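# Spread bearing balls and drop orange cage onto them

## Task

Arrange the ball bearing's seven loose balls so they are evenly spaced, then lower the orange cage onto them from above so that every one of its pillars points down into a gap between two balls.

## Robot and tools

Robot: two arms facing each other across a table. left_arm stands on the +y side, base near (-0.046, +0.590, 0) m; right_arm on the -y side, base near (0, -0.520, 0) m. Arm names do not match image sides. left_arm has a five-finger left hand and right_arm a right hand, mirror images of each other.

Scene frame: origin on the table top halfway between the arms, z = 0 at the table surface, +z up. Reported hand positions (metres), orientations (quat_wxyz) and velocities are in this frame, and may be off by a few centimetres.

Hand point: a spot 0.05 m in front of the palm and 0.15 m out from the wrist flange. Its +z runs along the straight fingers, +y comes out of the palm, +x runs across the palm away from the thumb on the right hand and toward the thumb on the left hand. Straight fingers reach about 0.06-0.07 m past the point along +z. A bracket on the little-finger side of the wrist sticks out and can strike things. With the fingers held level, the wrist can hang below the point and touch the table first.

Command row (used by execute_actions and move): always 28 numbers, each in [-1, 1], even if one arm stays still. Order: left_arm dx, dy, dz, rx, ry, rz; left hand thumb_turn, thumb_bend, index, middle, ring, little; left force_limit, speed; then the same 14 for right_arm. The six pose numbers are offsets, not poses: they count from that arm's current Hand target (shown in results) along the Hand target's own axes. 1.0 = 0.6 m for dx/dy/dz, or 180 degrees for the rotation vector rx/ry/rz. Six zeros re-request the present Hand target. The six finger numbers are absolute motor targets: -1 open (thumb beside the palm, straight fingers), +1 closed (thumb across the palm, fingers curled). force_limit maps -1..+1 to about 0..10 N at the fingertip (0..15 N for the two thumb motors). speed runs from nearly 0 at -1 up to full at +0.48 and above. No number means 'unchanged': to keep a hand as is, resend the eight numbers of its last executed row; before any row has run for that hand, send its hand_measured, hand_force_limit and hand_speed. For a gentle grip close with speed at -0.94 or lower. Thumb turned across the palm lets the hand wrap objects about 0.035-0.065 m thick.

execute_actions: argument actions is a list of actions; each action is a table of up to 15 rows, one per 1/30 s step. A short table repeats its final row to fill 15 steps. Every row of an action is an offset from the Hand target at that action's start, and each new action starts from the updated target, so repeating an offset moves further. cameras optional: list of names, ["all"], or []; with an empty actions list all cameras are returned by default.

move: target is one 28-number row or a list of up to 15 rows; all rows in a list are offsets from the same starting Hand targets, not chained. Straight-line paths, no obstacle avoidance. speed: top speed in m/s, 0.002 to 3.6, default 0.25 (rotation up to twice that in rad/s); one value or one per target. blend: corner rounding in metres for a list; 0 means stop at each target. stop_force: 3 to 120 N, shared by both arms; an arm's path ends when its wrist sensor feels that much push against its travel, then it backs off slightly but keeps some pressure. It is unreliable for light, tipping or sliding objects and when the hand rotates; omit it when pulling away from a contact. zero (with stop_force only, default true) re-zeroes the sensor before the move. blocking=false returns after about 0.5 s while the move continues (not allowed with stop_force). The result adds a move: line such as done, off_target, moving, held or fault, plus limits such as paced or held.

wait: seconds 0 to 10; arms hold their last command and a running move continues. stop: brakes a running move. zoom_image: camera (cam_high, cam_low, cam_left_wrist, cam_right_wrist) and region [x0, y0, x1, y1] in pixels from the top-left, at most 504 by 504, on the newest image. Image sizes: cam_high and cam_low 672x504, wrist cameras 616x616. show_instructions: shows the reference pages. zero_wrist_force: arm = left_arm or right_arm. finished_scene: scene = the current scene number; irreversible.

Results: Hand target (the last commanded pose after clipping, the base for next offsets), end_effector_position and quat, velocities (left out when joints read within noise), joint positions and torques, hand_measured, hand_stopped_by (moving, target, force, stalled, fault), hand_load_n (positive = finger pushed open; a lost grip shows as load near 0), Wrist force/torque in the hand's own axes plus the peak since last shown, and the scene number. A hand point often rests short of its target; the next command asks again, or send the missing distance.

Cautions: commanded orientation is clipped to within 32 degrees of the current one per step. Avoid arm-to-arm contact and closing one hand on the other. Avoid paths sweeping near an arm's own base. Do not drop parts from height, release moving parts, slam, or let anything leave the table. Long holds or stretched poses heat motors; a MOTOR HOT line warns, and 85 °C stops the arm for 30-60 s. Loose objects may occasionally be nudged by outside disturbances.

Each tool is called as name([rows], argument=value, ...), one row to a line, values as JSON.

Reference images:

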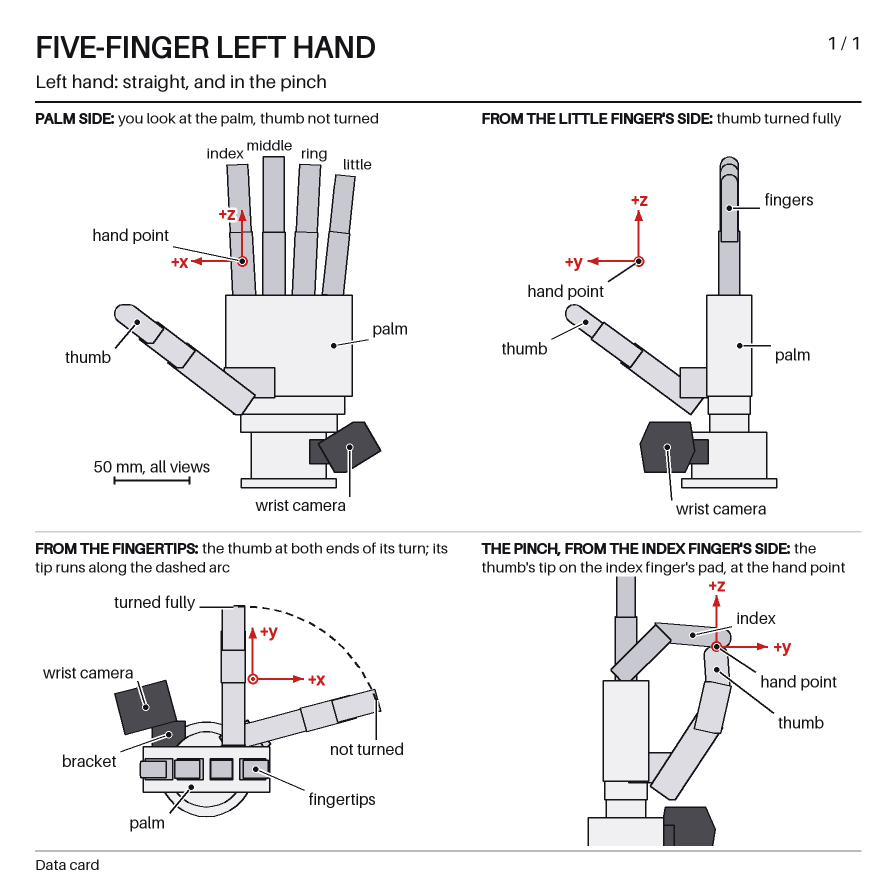

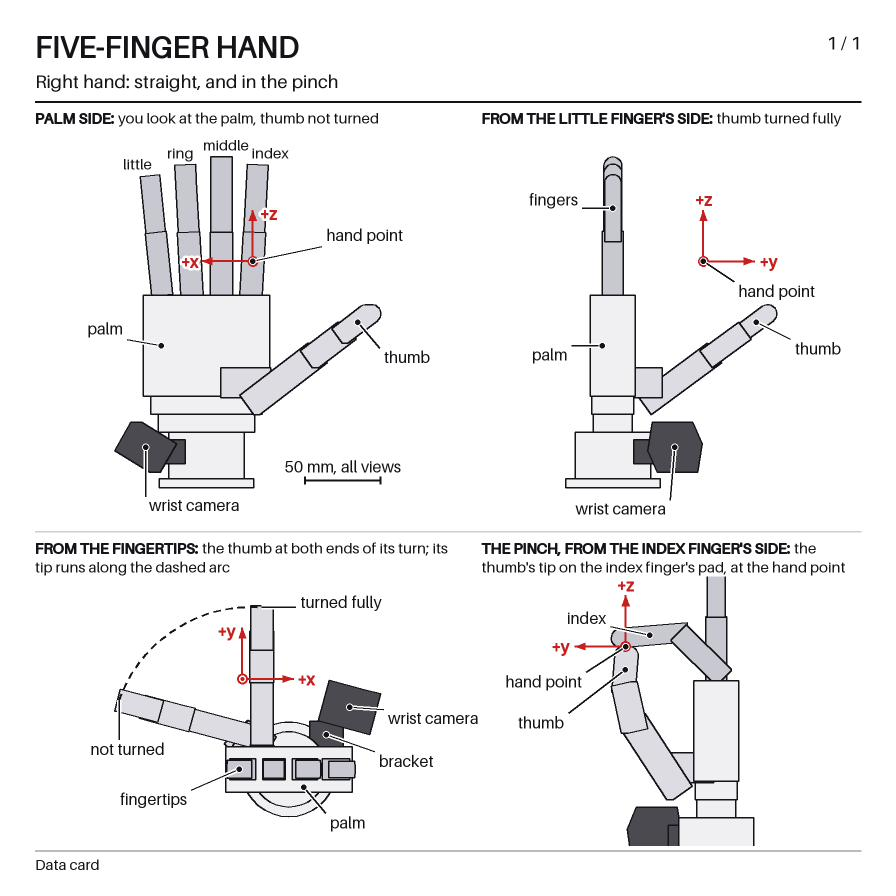

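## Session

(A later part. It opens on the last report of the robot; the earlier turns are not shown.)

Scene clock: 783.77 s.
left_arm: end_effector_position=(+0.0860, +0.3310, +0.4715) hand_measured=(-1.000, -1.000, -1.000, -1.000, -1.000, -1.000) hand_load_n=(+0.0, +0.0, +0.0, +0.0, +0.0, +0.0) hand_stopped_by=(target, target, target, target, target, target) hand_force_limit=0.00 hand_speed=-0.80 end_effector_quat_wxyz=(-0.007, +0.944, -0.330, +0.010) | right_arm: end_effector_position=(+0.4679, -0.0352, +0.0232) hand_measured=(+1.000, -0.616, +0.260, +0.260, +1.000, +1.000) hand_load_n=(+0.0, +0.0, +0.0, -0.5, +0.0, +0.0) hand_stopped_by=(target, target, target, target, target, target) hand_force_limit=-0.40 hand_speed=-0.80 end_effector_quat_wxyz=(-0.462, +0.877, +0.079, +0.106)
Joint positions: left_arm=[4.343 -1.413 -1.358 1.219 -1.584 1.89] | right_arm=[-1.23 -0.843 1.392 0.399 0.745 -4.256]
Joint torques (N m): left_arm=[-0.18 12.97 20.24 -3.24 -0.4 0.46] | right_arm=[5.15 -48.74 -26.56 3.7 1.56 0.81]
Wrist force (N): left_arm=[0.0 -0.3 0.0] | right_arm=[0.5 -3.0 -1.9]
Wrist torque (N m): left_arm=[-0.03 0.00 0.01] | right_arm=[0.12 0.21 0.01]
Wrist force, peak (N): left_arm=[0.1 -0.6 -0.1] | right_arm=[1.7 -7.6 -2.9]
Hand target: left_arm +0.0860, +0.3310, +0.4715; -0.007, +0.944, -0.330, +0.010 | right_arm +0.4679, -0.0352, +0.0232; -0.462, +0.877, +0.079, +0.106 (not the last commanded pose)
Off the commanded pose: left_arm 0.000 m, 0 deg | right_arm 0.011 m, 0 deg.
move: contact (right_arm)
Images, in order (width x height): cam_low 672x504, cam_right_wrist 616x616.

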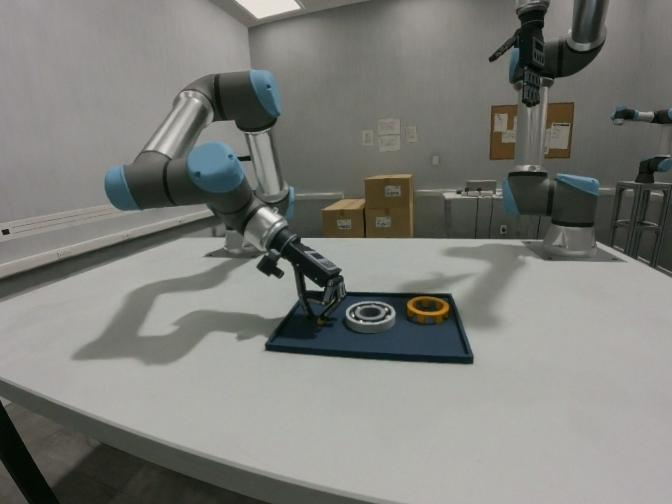

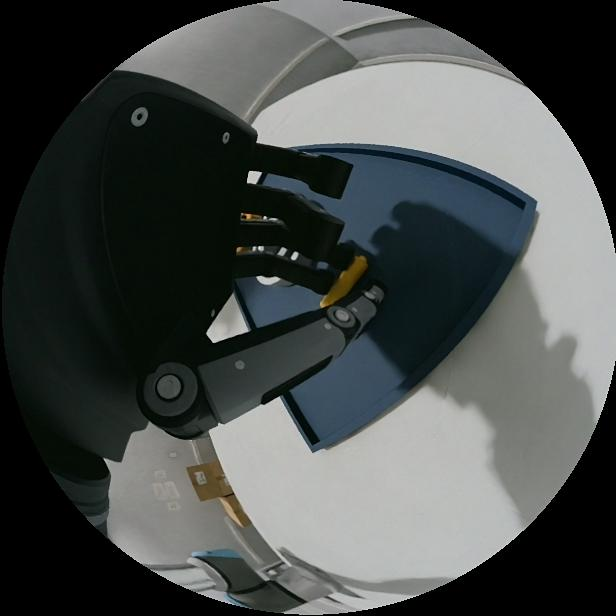

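move([
  [0,0,0,0,0,0,-1,-1,-1,-1,-1,-1,0,-0.8, 0.00863,-0.02645,-0.01836,0,0,0,1,-0.62,0.26,0.26,1,1,-0.4,-0.8],
  [0,0,0,0,0,0,-1,-1,-1,-1,-1,-1,0,-0.8, 0.00863,-0.02645,-0.01836,0,0,0,1,-0.76,0.12,0.12,1,1,-0.4,-0.6],
], speed=0.04, cameras=["cam_right_wrist","cam_low"])

zoom_image(camera="cam_low", region=[280, 260, 360, 340])

zoom_image(camera="cam_right_wrist", region=[310, 210, 410, 310])

Scene clock: 797.37 s.
left_arm: end_effector_position=(+0.0860, +0.3310, +0.4715) hand_measured=(-1.000, -1.000, -1.000, -1.000, -1.000, -1.000) hand_load_n=(+0.0, +0.0, +0.0, +0.0, +0.0, +0.0) hand_stopped_by=(target, target, target, target, target, target) hand_force_limit=0.00 hand_speed=-0.80 end_effector_quat_wxyz=(-0.007, +0.944, -0.330, +0.010) | right_arm: end_effector_position=(+0.4679, -0.0352, +0.0432) hand_measured=(+1.000, -0.760, +0.120, +0.120, +1.000, +1.000) hand_load_n=(+0.0, +0.0, +0.0, +0.0, +0.0, +0.0) hand_stopped_by=(target, target, target, target, target, target) hand_force_limit=-0.40 hand_speed=-0.60 end_effector_quat_wxyz=(-0.462, +0.877, +0.079, +0.106)
Joint positions: left_arm=[4.343 -1.413 -1.358 1.219 -1.584 1.89] | right_arm=[-1.23 -0.867 1.377 0.439 0.745 -4.256]
Joint torques (N m): left_arm=[-0.03 12.91 19.82 -3.2 -0.24 0.36] | right_arm=[6.91 -51.54 -29.16 3.68 0.53 -1.27]
Wrist force (N): left_arm=[0.0 -0.3 -0.1] | right_arm=[-0.4 0.1 -0.7]
Wrist torque (N m): left_arm=[-0.04 0.00 0.01] | right_arm=[0.08 0.14 0.07]
Wrist force, peak (N): left_arm=[0.2 -0.6 0.1] | right_arm=[1.0 -3.6 -2.0]
Hand target: left_arm +0.0860, +0.3310, +0.4715; -0.007, +0.944, -0.330, +0.010 | right_arm +0.4679, -0.0351, +0.0432; -0.462, +0.877, +0.079, +0.106
Off the commanded pose: left_arm 0.000 m, 0 deg | right_arm 0.000 m, 0 deg.
move: done
Images, in order (width x height): cam_low 672x504, cam_right_wrist 616x616.

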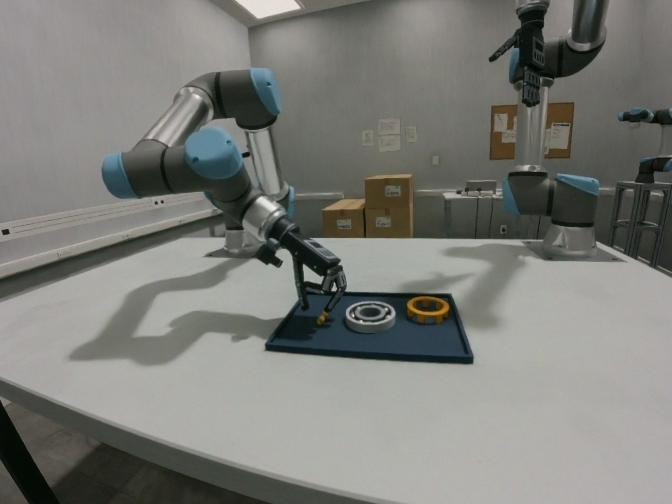

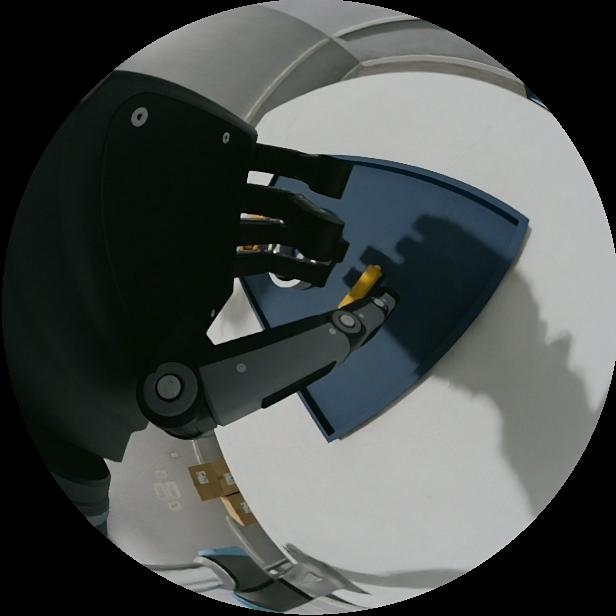

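Scaled by 6.300 from the camera's 672x504 image, which has a finer 960x720 frame.

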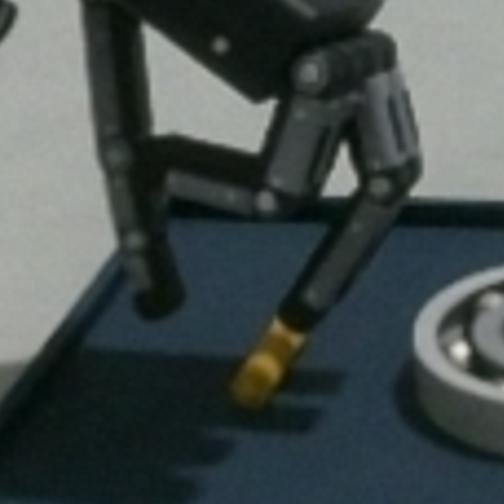

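Scaled by 5.040 from the camera's 616x616 image, which has a finer 880x880 frame.

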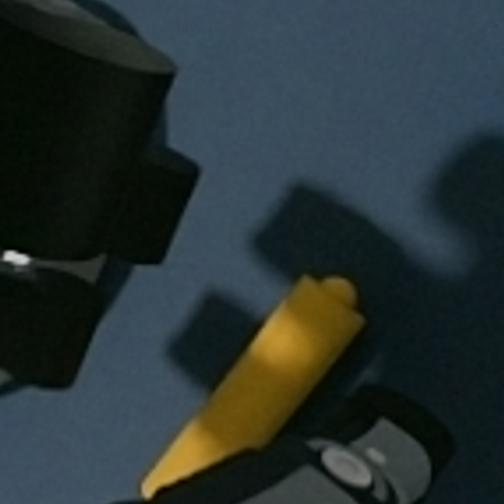

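move(target=[0,0,0,0,0,0,-1,-1,-1,-1,-1,-1,0,-0.8, 0.0007,-0.0093,0.0138,0,0,0,1,-0.76,0.12,0.12,1,1,-0.4,-0.8], speed=0.04, cameras=["cam_low"])

zoom_image(camera="cam_low", region=[280, 260, 360, 340])

move(target=[0,0,0,0,0,0,-1,-1,-1,-1,-1,-1,0,-0.8, -0.0108,0.0331,0.0229,0,0,0,1,-0.76,0.12,0.12,1,1,-0.4,-0.8], speed=0.012, stop_force=3, cameras=["cam_right_wrist","cam_low"])

zoom_image(camera="cam_low", region=[280, 260, 360, 340])

zoom_image(camera="cam_right_wrist", region=[310, 210, 410, 310])

Scene clock: 817.03 s.
left_arm: end_effector_position=(+0.0860, +0.3310, +0.4715) hand_measured=(-1.000, -1.000, -1.000, -1.000, -1.000, -1.000) hand_load_n=(+0.0, +0.0, +0.0, +0.0, +0.0, +0.0) hand_stopped_by=(target, target, target, target, target, target) hand_force_limit=0.00 hand_speed=-0.80 end_effector_quat_wxyz=(-0.007, +0.944, -0.330, +0.010) | right_arm: end_effector_position=(+0.4679, -0.0253, +0.0432) hand_measured=(+1.000, -0.760, +0.120, +0.120, +1.000, +1.000) hand_load_n=(+0.0, +0.0, +0.0, +0.0, +0.0, +0.0) hand_stopped_by=(target, target, target, target, target, target) hand_force_limit=-0.40 hand_speed=-0.80 end_effector_quat_wxyz=(-0.462, +0.877, +0.079, +0.106)
Joint positions: left_arm=[4.343 -1.413 -1.358 1.219 -1.584 1.89] | right_arm=[-1.212 -0.858 1.358 0.434 0.755 -4.235]
Joint torques (N m): left_arm=[-0.29 12.9 19.52 -3.22 -0.33 0.44] | right_arm=[8.33 -30.04 -30.24 -1.27 1.92 1.58]
Wrist force (N): left_arm=[-0.1 -0.4 0.0] | right_arm=[-0.4 0.2 -0.9]
Wrist torque (N m): left_arm=[-0.05 0.01 0.01] | right_arm=[0.13 0.13 0.07]
Wrist force, peak (N): left_arm=[0.0 -0.7 -0.3] | right_arm=[-0.7 -0.2 -1.0]
Hand target: left_arm +0.0860, +0.3310, +0.4715; -0.007, +0.944, -0.330, +0.010 | right_arm +0.4679, -0.0251, +0.0432; -0.462, +0.877, +0.079, +0.106
Off the commanded pose: left_arm 0.000 m, 0 deg | right_arm 0.000 m, 0 deg.
move: done
Images, in order (width x height): cam_low 672x504.

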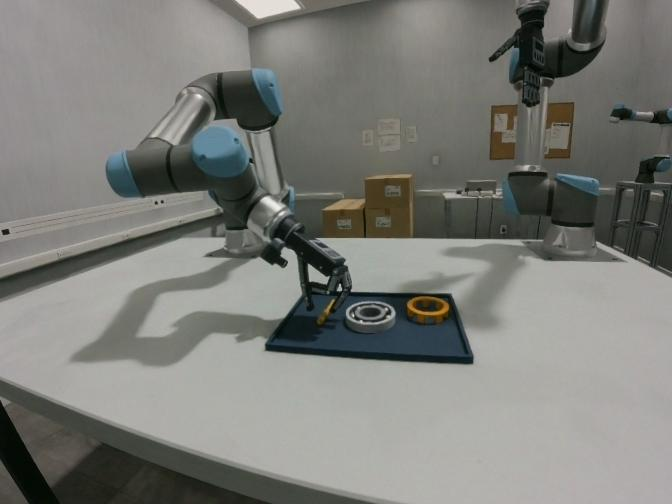

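Scaled by 6.300 from the camera's 672x504 image, which has a finer 960x720 frame.

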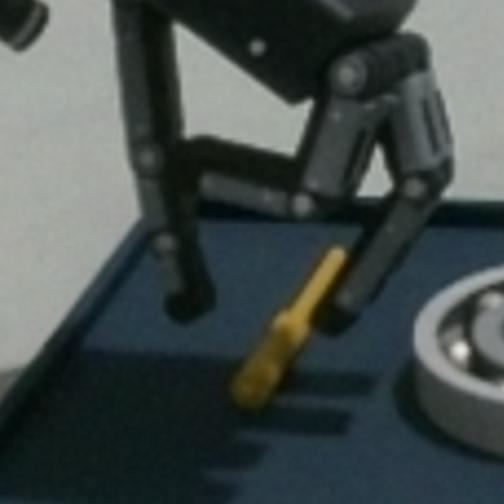

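Scene clock: 820.13 s.
left_arm: end_effector_position=(+0.0860, +0.3310, +0.4715) hand_measured=(-1.000, -1.000, -1.000, -1.000, -1.000, -1.000) hand_load_n=(+0.0, +0.0, +0.0, +0.0, +0.0, +0.0) hand_stopped_by=(target, target, target, target, target, target) hand_force_limit=0.00 hand_speed=-0.80 end_effector_quat_wxyz=(-0.007, +0.944, -0.330, +0.010) | right_arm: end_effector_position=(+0.4679, -0.0252, +0.0213) hand_measured=(+1.000, -0.760, +0.120, +0.120, +1.000, +1.000) hand_load_n=(-0.5, -0.5, +0.0, +0.0, +0.0, +0.0) hand_stopped_by=(target, target, target, target, target, target) hand_force_limit=-0.40 hand_speed=-0.80 end_effector_quat_wxyz=(-0.462, +0.877, +0.079, +0.106)
Joint positions: left_arm=[4.343 -1.413 -1.358 1.219 -1.584 1.89] | right_arm=[-1.212 -0.832 1.374 0.392 0.755 -4.235]
Joint torques (N m): left_arm=[-0.33 13.09 19.81 -3.19 -0.23 0.46] | right_arm=[-3.95 -49.57 -27.25 3.42 -0.96 -0.82]
Wrist force (N): left_arm=[0.2 -0.4 -0.2] | right_arm=[0.0 -2.6 -3.6]
Wrist torque (N m): left_arm=[-0.04 -0.03 0.02] | right_arm=[-0.03 0.16 0.03]
Wrist force, peak (N): left_arm=[0.2 -0.5 -0.3] | right_arm=[0.3 -6.1 -6.4]
Hand target: left_arm +0.0860, +0.3310, +0.4715; -0.007, +0.944, -0.330, +0.010 | right_arm +0.4679, -0.0252, +0.0213; -0.462, +0.877, +0.079, +0.106 (not the last commanded pose)
Off the commanded pose: left_arm 0.000 m, 0 deg | right_arm 0.003 m, 0 deg.
move: contact (right_arm)
Images, in order (width x height): cam_low 672x504, cam_right_wrist 616x616.

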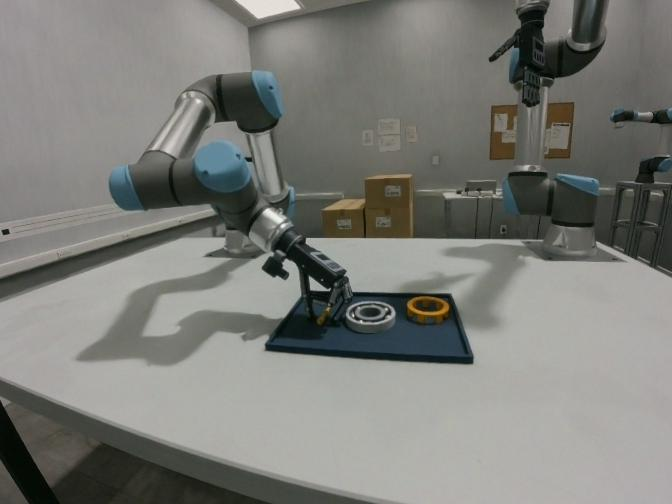

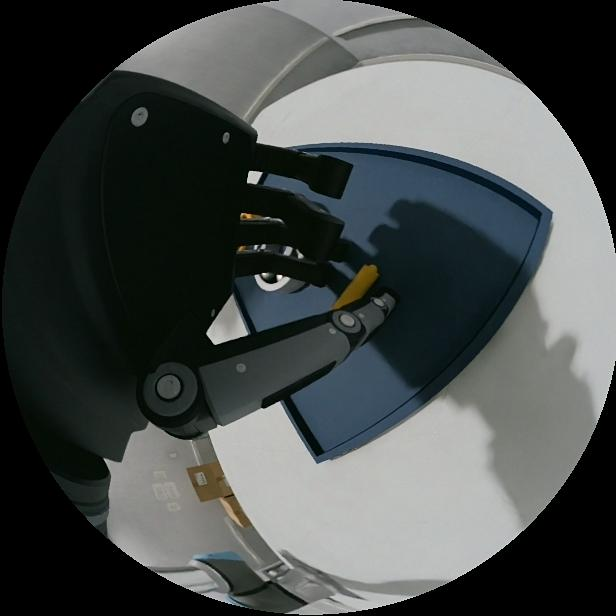

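Scaled by 6.300 from the camera's 672x504 image, which has a finer 960x720 frame.

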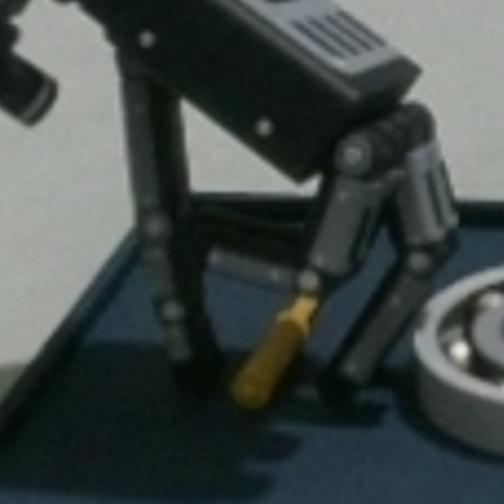

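Scaled by 5.040 from the camera's 616x616 image, which has a finer 880x880 frame.

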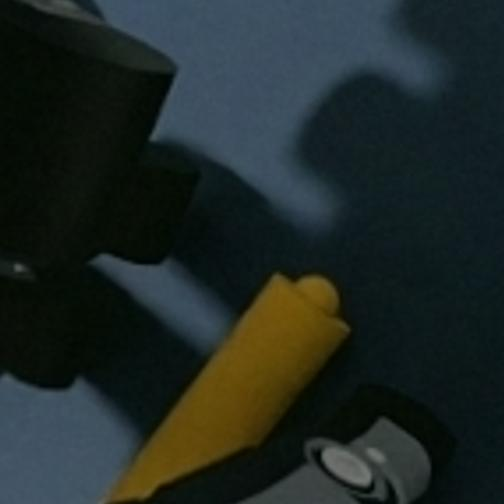

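move([
  [0,0,0,0,0,0,-1,-1,-1,-1,-1,-1,0,-0.8, 0.0009,-0.0026,-0.0018,0,0,0,1,-0.76,0.12,0.12,1,1,-0.4,-0.8],
  [0,0,0,0,0,0,-1,-1,-1,-1,-1,-1,0,-0.8, -0.0136,-0.0062,-0.0035,0,0,0,1,-0.64,0.24,0.24,1,1,-0.4,-0.8],
], speed=0.03)

move(target=[0,0,0,0,0,0,-1,-1,-1,-1,-1,-1,0,-0.8, -0.0035,0.0106,0.0073,0,0,0,1,-0.64,0.24,0.24,1,1,-0.4,-0.8], speed=0.01, stop_force=3, cameras=["cam_right_wrist","cam_low","cam_high"])

zoom_image(camera="cam_low", region=[280, 260, 360, 340])

zoom_image(camera="cam_right_wrist", region=[310, 210, 410, 310])

Scene clock: 840.93 s.
left_arm: end_effector_position=(+0.0860, +0.3310, +0.4715) hand_measured=(-1.000, -1.000, -1.000, -1.000, -1.000, -1.000) hand_load_n=(+0.0, +0.0, +0.0, +0.0, +0.0, +0.0) hand_stopped_by=(target, target, target, target, target, target) hand_force_limit=0.00 hand_speed=-0.80 end_effector_quat_wxyz=(-0.007, +0.944, -0.330, +0.010) | right_arm: end_effector_position=(+0.4589, -0.0252, +0.0233) hand_measured=(+1.000, -0.640, +0.240, +0.240, +1.000, +1.000) hand_load_n=(+0.0, +0.0, +0.0, +0.0, +0.0, +0.0) hand_stopped_by=(target, target, target, target, target, target) hand_force_limit=-0.40 hand_speed=-0.80 end_effector_quat_wxyz=(-0.462, +0.877, +0.079, +0.106)
Joint positions: left_arm=[4.343 -1.413 -1.358 1.219 -1.584 1.89] | right_arm=[-1.206 -0.851 1.402 0.378 0.759 -4.228]
Joint torques (N m): left_arm=[-0.39 12.95 20.2 -3.17 -0.26 0.45] | right_arm=[9.04 -51.79 -2.59 -1.15 1.79 1.35]
Wrist force (N): left_arm=[0.1 -0.4 0.0] | right_arm=[-0.5 0.3 -0.6]
Wrist torque (N m): left_arm=[-0.06 -0.02 0.02] | right_arm=[0.12 0.14 0.08]
Wrist force, peak (N): left_arm=[0.3 -0.5 -0.3] | right_arm=[0.0 -2.8 -3.6]
Hand target: left_arm +0.0860, +0.3310, +0.4715; -0.007, +0.944, -0.330, +0.010 | right_arm +0.4589, -0.0252, +0.0233; -0.462, +0.877, +0.079, +0.106
Off the commanded pose: left_arm 0.000 m, 0 deg | right_arm 0.000 m, 0 deg.
move: done

Scene clock: 842.60 s.
left_arm: end_effector_position=(+0.0860, +0.3310, +0.4715) hand_measured=(-1.000, -1.000, -1.000, -1.000, -1.000, -1.000) hand_load_n=(+0.0, +0.0, +0.0, +0.0, +0.0, +0.0) hand_stopped_by=(target, target, target, target, target, target) hand_force_limit=0.00 hand_speed=-0.80 end_effector_quat_wxyz=(-0.007, +0.944, -0.330, +0.010) | right_arm: end_effector_position=(+0.4589, -0.0252, +0.0197) hand_measured=(+1.000, -0.640, +0.240, +0.240, +1.000, +1.000) hand_load_n=(-1.0, -0.5, +0.0, +0.0, +0.0, +0.0) hand_stopped_by=(target, target, target, target, target, target) hand_force_limit=-0.40 hand_speed=-0.80 end_effector_quat_wxyz=(-0.462, +0.877, +0.079, +0.106)
Joint positions: left_arm=[4.343 -1.413 -1.358 1.219 -1.584 1.89] | right_arm=[-1.206 -0.846 1.404 0.371 0.759 -4.228]
Joint torques (N m): left_arm=[-0.12 13.05 20.83 -3.22 -0.23 0.47] | right_arm=[6.88 -49.07 -26.08 3.51 1.2 -0.12]
Wrist force (N): left_arm=[0.1 -0.3 0.1] | right_arm=[0.0 -2.5 -3.5]
Wrist torque (N m): left_arm=[-0.05 -0.01 0.02] | right_arm=[-0.03 0.17 0.03]
Wrist force, peak (N): left_arm=[-0.1 -0.6 -0.1] | right_arm=[0.0 -5.0 -6.0]
Hand target: left_arm +0.0860, +0.3310, +0.4715; -0.007, +0.944, -0.330, +0.010 | right_arm +0.4589, -0.0252, +0.0197; -0.462, +0.877, +0.079, +0.106 (not the last commanded pose)
Off the commanded pose: left_arm 0.000 m, 0 deg | right_arm 0.004 m, 0 deg.
move: contact (right_arm)
Images, in order (width x height): cam_high 672x504, cam_low 672x504, cam_right_wrist 616x616.

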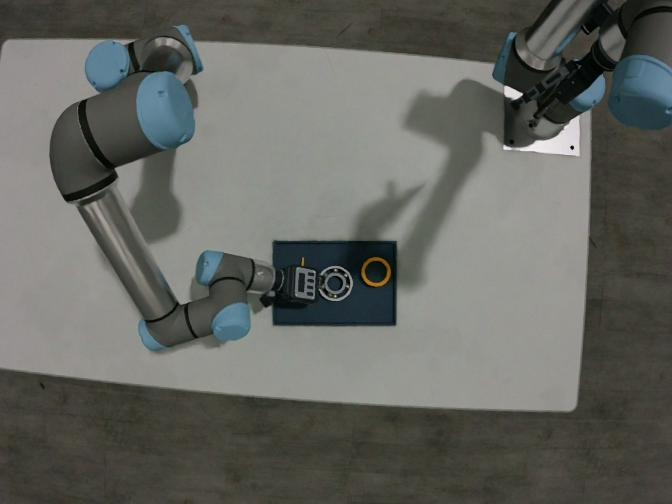

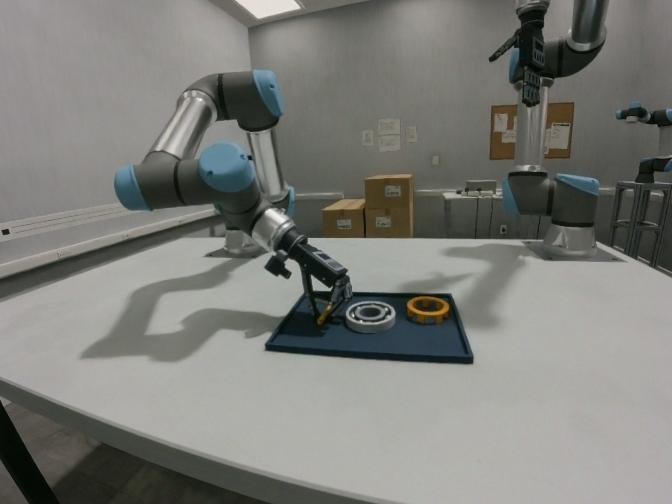

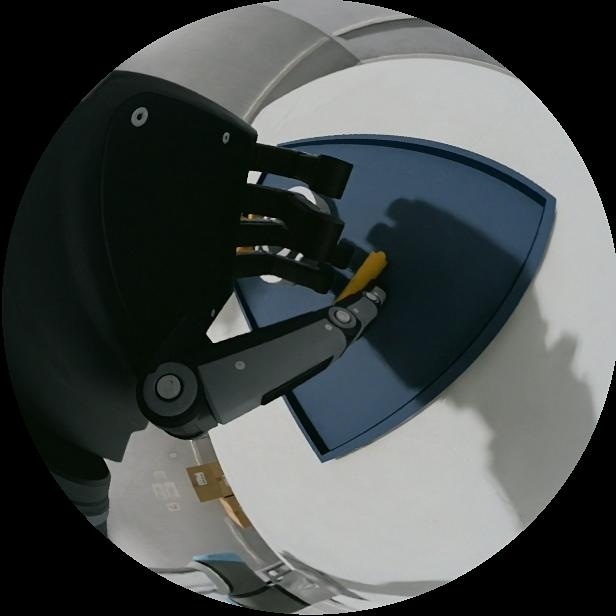

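Scaled by 6.300 from the camera's 672x504 image, which has a finer 960x720 frame.

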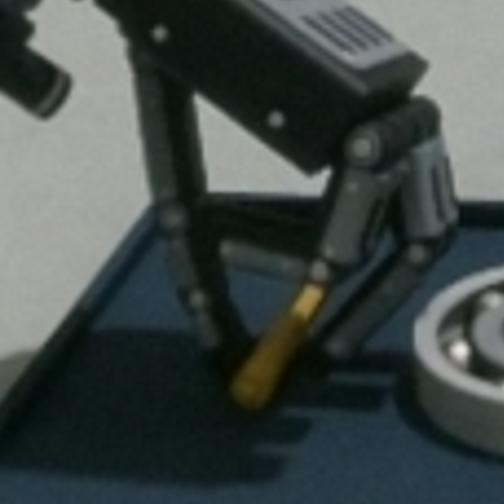

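Scaled by 5.040 from the camera's 616x616 image, which has a finer 880x880 frame.

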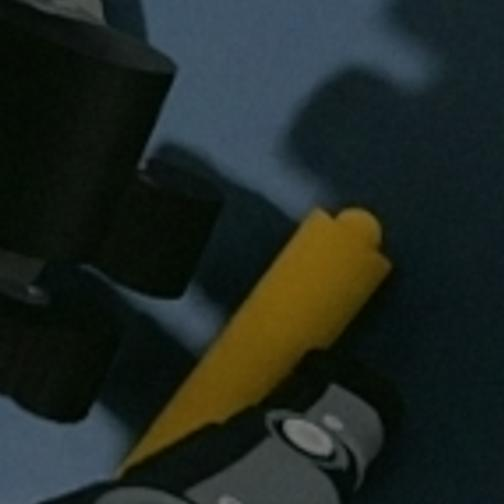

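move(target=[0,0,0,0,0,0,-1,-1,-1,-1,-1,-1,0,-0.8, 0.0002,-0.0006,-0.0005,0,0,0,1,-0.5,0.44,0.44,1,1,-0.4,-0.94], speed=0.02, cameras=["cam_right_wrist","cam_low"])

zoom_image(camera="cam_low", region=[280, 260, 360, 340])

zoom_image(camera="cam_right_wrist", region=[310, 210, 410, 310])

Scene clock: 850.37 s.
left_arm: end_effector_position=(+0.0860, +0.3310, +0.4715) hand_measured=(-1.000, -1.000, -1.000, -1.000, -1.000, -1.000) hand_load_n=(+0.0, +0.0, +0.0, +0.0, +0.0, +0.0) hand_stopped_by=(target, target, target, target, target, target) hand_force_limit=0.00 hand_speed=-0.80 end_effector_quat_wxyz=(-0.007, +0.944, -0.330, +0.010) | right_arm: end_effector_position=(+0.4589, -0.0252, +0.0202) hand_measured=(+1.000, -0.500, +0.440, +0.440, +1.000, +1.000) hand_load_n=(+0.0, +0.0, +0.0, +0.0, +0.0, +0.0) hand_stopped_by=(target, target, target, target, target, target) hand_force_limit=-0.40 hand_speed=-0.94 end_effector_quat_wxyz=(-0.462, +0.877, +0.079, +0.106)
Joint positions: left_arm=[4.343 -1.413 -1.358 1.219 -1.584 1.89] | right_arm=[-1.206 -0.847 1.404 0.372 0.759 -4.228]
Joint torques (N m): left_arm=[-0.08 13.14 20.28 -3.18 -0.27 0.47] | right_arm=[-6.19 -51.63 -28.43 3.47 -3.16 -0.94]
Wrist force (N): left_arm=[0.4 -0.2 -0.2] | right_arm=[-0.5 0.4 -0.9]
Wrist torque (N m): left_arm=[-0.02 -0.06 0.03] | right_arm=[0.14 0.14 0.08]
Wrist force, peak (N): left_arm=[0.2 -0.5 -0.5] | right_arm=[0.0 -2.8 -3.6]
Hand target: left_arm +0.0860, +0.3310, +0.4715; -0.007, +0.944, -0.330, +0.010 | right_arm +0.4589, -0.0252, +0.0202; -0.462, +0.877, +0.079, +0.106
Off the commanded pose: left_arm 0.000 m, 0 deg | right_arm 0.000 m, 0 deg.
move: done
Images, in order (width x height): cam_low 672x504, cam_right_wrist 616x616.

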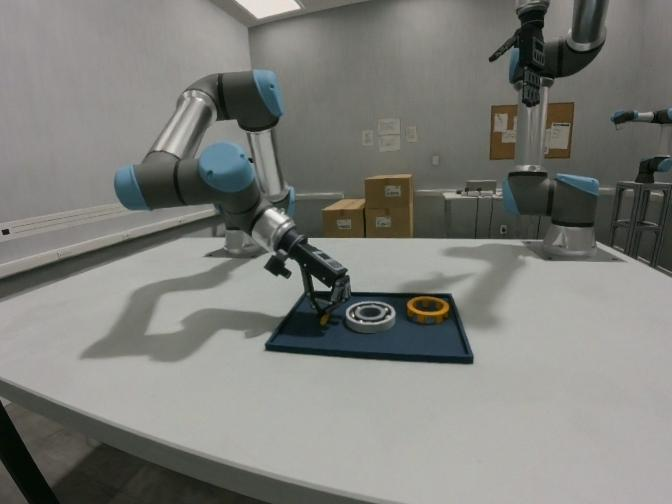

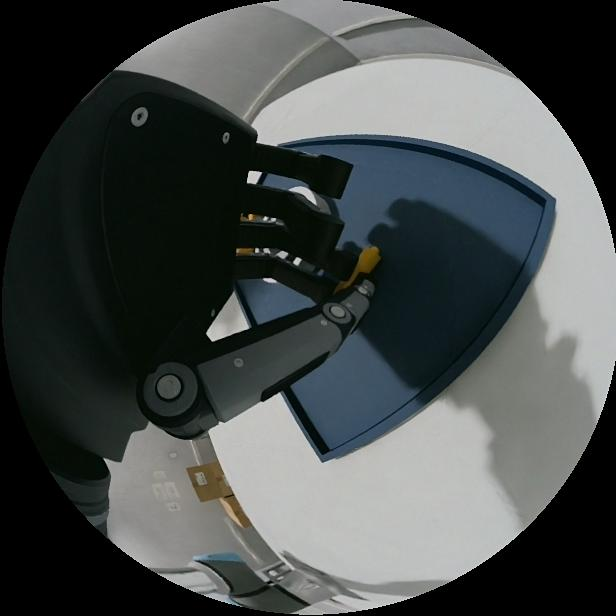

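Scaled by 6.300 from the camera's 672x504 image, which has a finer 960x720 frame.

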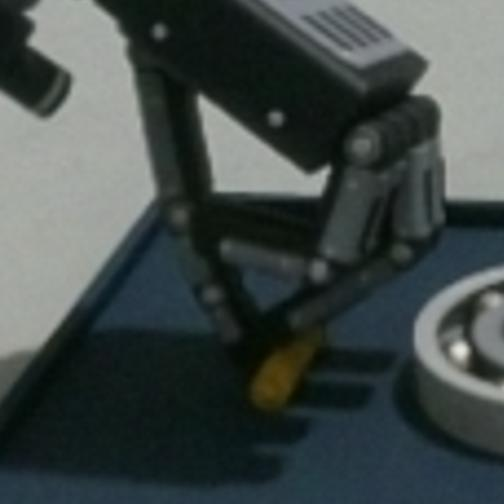

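Scaled by 5.040 from the camera's 616x616 image, which has a finer 880x880 frame.

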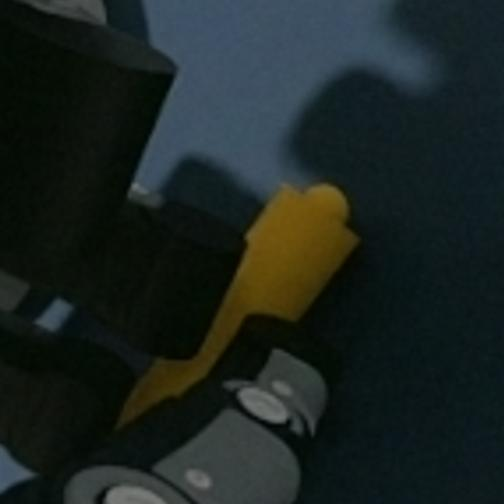

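move([
  [0,0,0,0,0,0,-1,-1,-1,-1,-1,-1,0,-0.8, 0.0065,-0.0198,-0.0138,0,0,0,1,-0.5,0.44,0.44,1,1,-0.4,-0.94],
  [0,0,0,0,0,0,-1,-1,-1,-1,-1,-1,0,-0.8, 0.0065,-0.0198,-0.0138,0,0,0,1,-0.62,0.28,0.28,1,1,-0.4,-0.6],
], speed=0.04, cameras=["cam_right_wrist","cam_low"])

zoom_image(camera="cam_low", region=[280, 260, 360, 340])

zoom_image(camera="cam_right_wrist", region=[310, 210, 410, 310])

Scene clock: 873.53 s.
left_arm: end_effector_position=(+0.0860, +0.3310, +0.4715) hand_measured=(-1.000, -1.000, -1.000, -1.000, -1.000, -1.000) hand_load_n=(+0.0, +0.0, +0.0, +0.0, +0.0, +0.0) hand_stopped_by=(target, target, target, target, target, target) hand_force_limit=0.00 hand_speed=-0.80 end_effector_quat_wxyz=(-0.007, +0.944, -0.330, +0.010) | right_arm: end_effector_position=(+0.4589, -0.0252, +0.0352) hand_measured=(+1.000, -0.620, +0.280, +0.280, +1.000, +1.000) hand_load_n=(+0.5, +0.0, +0.0, +0.0, +0.0, +0.0) hand_stopped_by=(target, target, target, target, target, target) hand_force_limit=-0.40 hand_speed=-0.60 end_effector_quat_wxyz=(-0.462, +0.877, +0.079, +0.106)
Joint positions: left_arm=[4.343 -1.413 -1.358 1.219 -1.584 1.89] | right_arm=[-1.206 -0.865 1.393 0.401 0.759 -4.228]
Joint torques (N m): left_arm=[0.21 13.48 20.44 -3.24 -0.31 0.5] | right_arm=[-6.5 -51.03 -28.18 3.65 -3.24 -1.27]
Wrist force (N): left_arm=[0.3 -0.4 -0.1] | right_arm=[-0.4 0.3 -0.8]
Wrist torque (N m): left_arm=[-0.05 -0.04 0.03] | right_arm=[0.13 0.13 0.09]
Wrist force, peak (N): left_arm=[0.2 -0.5 0.0] | right_arm=[-0.8 0.2 -1.1]
Hand target: left_arm +0.0860, +0.3310, +0.4715; -0.007, +0.944, -0.330, +0.010 | right_arm +0.4589, -0.0252, +0.0352; -0.462, +0.877, +0.079, +0.106
Off the commanded pose: left_arm 0.000 m, 0 deg | right_arm 0.000 m, 0 deg.
move: done
Images, in order (width x height): cam_low 672x504, cam_right_wrist 616x616.

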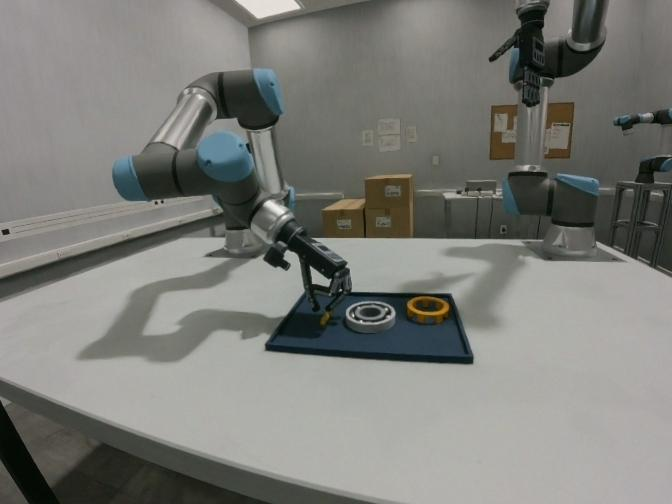

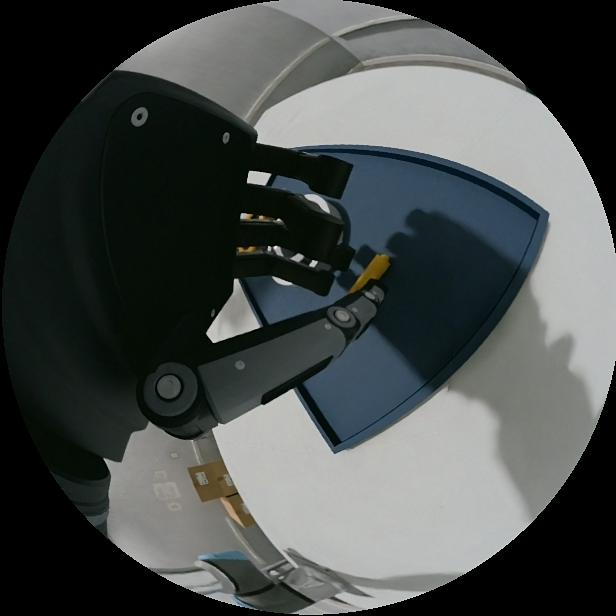

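Scaled by 6.300 from the camera's 672x504 image, which has a finer 960x720 frame.

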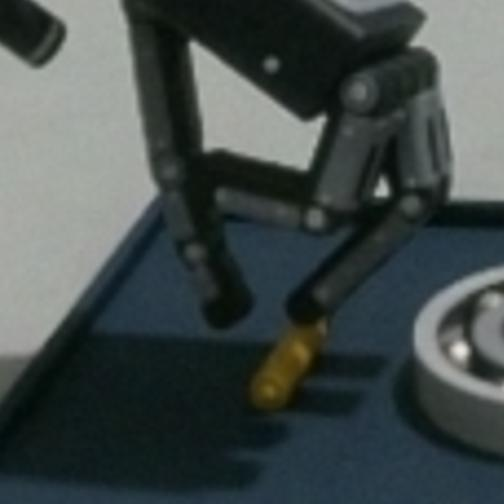

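Scaled by 5.040 from the camera's 616x616 image, which has a finer 880x880 frame.

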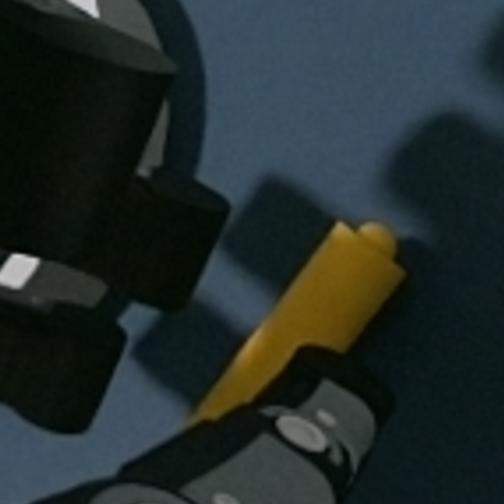

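move(target=[0,0,0,0,0,0,-1,-1,-1,-1,-1,-1,0,-0.8, 0.0005,-0.0063,0.0092,0,0,0,1,-0.66,0.24,0.24,1,1,-0.4,-0.6], speed=0.04)

move(target=[0,0,0,0,0,0,-1,-1,-1,-1,-1,-1,0,-0.8, -0.0065,0.0198,0.0138,0,0,0,1,-0.66,0.24,0.24,1,1,-0.4,-0.6], speed=0.012, stop_force=3, cameras=["cam_right_wrist","cam_low"])

zoom_image(camera="cam_low", region=[280, 260, 360, 340])

zoom_image(camera="cam_right_wrist", region=[310, 210, 410, 310])

Scene clock: 894.47 s.
left_arm: end_effector_position=(+0.0860, +0.3310, +0.4715) hand_measured=(-1.000, -1.000, -1.000, -1.000, -1.000, -1.000) hand_load_n=(+0.0, +0.0, +0.0, +0.0, +0.0, +0.0) hand_stopped_by=(target, target, target, target, target, target) hand_force_limit=0.00 hand_speed=-0.80 end_effector_quat_wxyz=(-0.007, +0.944, -0.330, +0.010) | right_arm: end_effector_position=(+0.4589, -0.0187, +0.0352) hand_measured=(+1.000, -0.660, +0.240, +0.240, +1.000, +1.000) hand_load_n=(+0.0, -0.5, +0.0, +0.0, +0.0, +0.0) hand_stopped_by=(target, target, target, target, target, target) hand_force_limit=-0.40 hand_speed=-0.60 end_effector_quat_wxyz=(-0.462, +0.877, +0.079, +0.106)
Joint positions: left_arm=[4.343 -1.413 -1.358 1.219 -1.584 1.89] | right_arm=[-1.195 -0.859 1.38 0.399 0.766 -4.215]
Joint torques (N m): left_arm=[-0.21 13.72 20.6 -3.18 -0.25 0.56] | right_arm=[9.99 -30.06 -30.54 -1.16 1.8 1.39]
Wrist force (N): left_arm=[0.3 -0.3 -0.2] | right_arm=[-0.4 0.3 -0.7]
Wrist torque (N m): left_arm=[-0.03 -0.05 0.03] | right_arm=[0.12 0.12 0.08]
Wrist force, peak (N): left_arm=[0.2 -0.6 -0.1] | right_arm=[-1.0 0.1 -0.8]
Hand target: left_arm +0.0860, +0.3310, +0.4715; -0.007, +0.944, -0.330, +0.010 | right_arm +0.4589, -0.0185, +0.0352; -0.462, +0.877, +0.079, +0.106
Off the commanded pose: left_arm 0.000 m, 0 deg | right_arm 0.000 m, 0 deg.
move: done

Scene clock: 896.63 s.
left_arm: end_effector_position=(+0.0860, +0.3310, +0.4715) hand_measured=(-1.000, -1.000, -1.000, -1.000, -1.000, -1.000) hand_load_n=(+0.0, +0.0, +0.0, +0.0, +0.0, -0.5) hand_stopped_by=(target, target, target, target, target, target) hand_force_limit=0.00 hand_speed=-0.80 end_effector_quat_wxyz=(-0.007, +0.944, -0.330, +0.010) | right_arm: end_effector_position=(+0.4589, -0.0185, +0.0202) hand_measured=(+1.000, -0.660, +0.240, +0.240, +1.000, +1.000) hand_load_n=(-0.5, -0.5, +0.0, +0.0, +0.0, +0.0) hand_stopped_by=(target, target, target, target, target, target) hand_force_limit=-0.40 hand_speed=-0.60 end_effector_quat_wxyz=(-0.462, +0.877, +0.079, +0.106)
Joint positions: left_arm=[4.343 -1.413 -1.358 1.219 -1.584 1.89] | right_arm=[-1.195 -0.841 1.39 0.37 0.766 -4.215]
Joint torques (N m): left_arm=[-0.04 13.64 20.68 -3.16 -0.29 0.55] | right_arm=[9.72 -30.71 -1.93 -1.09 1.49 1.28]
Wrist force (N): left_arm=[0.2 -0.1 0.0] | right_arm=[-0.5 -0.8 -1.9]
Wrist torque (N m): left_arm=[-0.01 -0.02 0.02] | right_arm=[0.08 0.18 0.06]
Wrist force, peak (N): left_arm=[-0.1 -0.7 0.1] | right_arm=[-0.3 -1.0 -2.0]
Hand target: left_arm +0.0860, +0.3310, +0.4715; -0.007, +0.944, -0.330, +0.010 | right_arm +0.4589, -0.0185, +0.0202; -0.462, +0.877, +0.079, +0.106
Off the commanded pose: left_arm 0.000 m, 0 deg | right_arm 0.000 m, 0 deg.
move: done
Images, in order (width x height): cam_low 672x504, cam_right_wrist 616x616.

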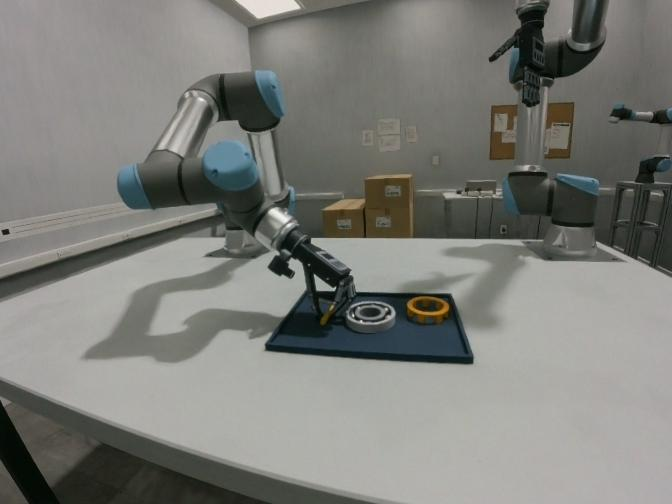

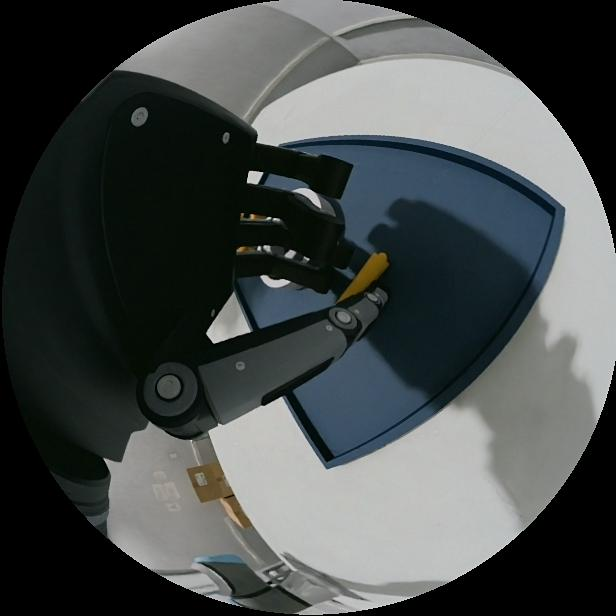

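Scaled by 6.300 from the camera's 672x504 image, which has a finer 960x720 frame.

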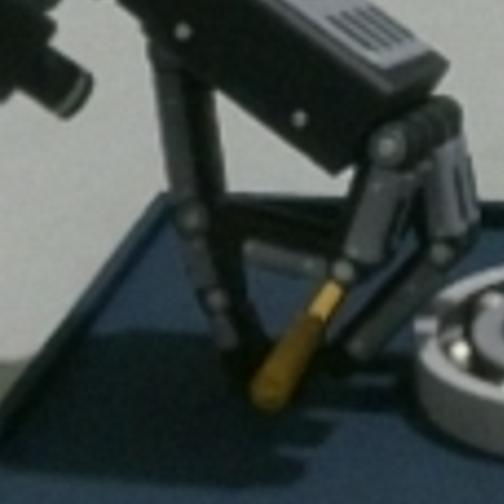

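Scaled by 5.040 from the camera's 616x616 image, which has a finer 880x880 frame.

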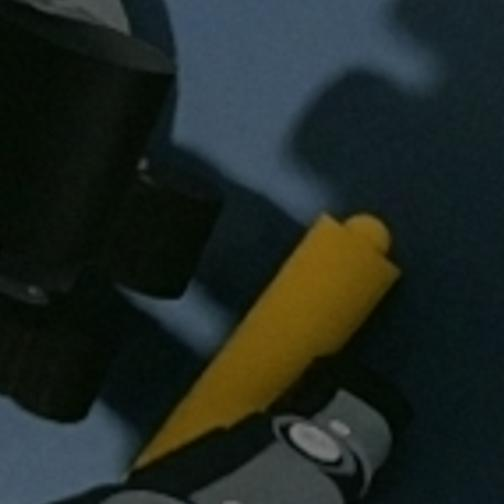

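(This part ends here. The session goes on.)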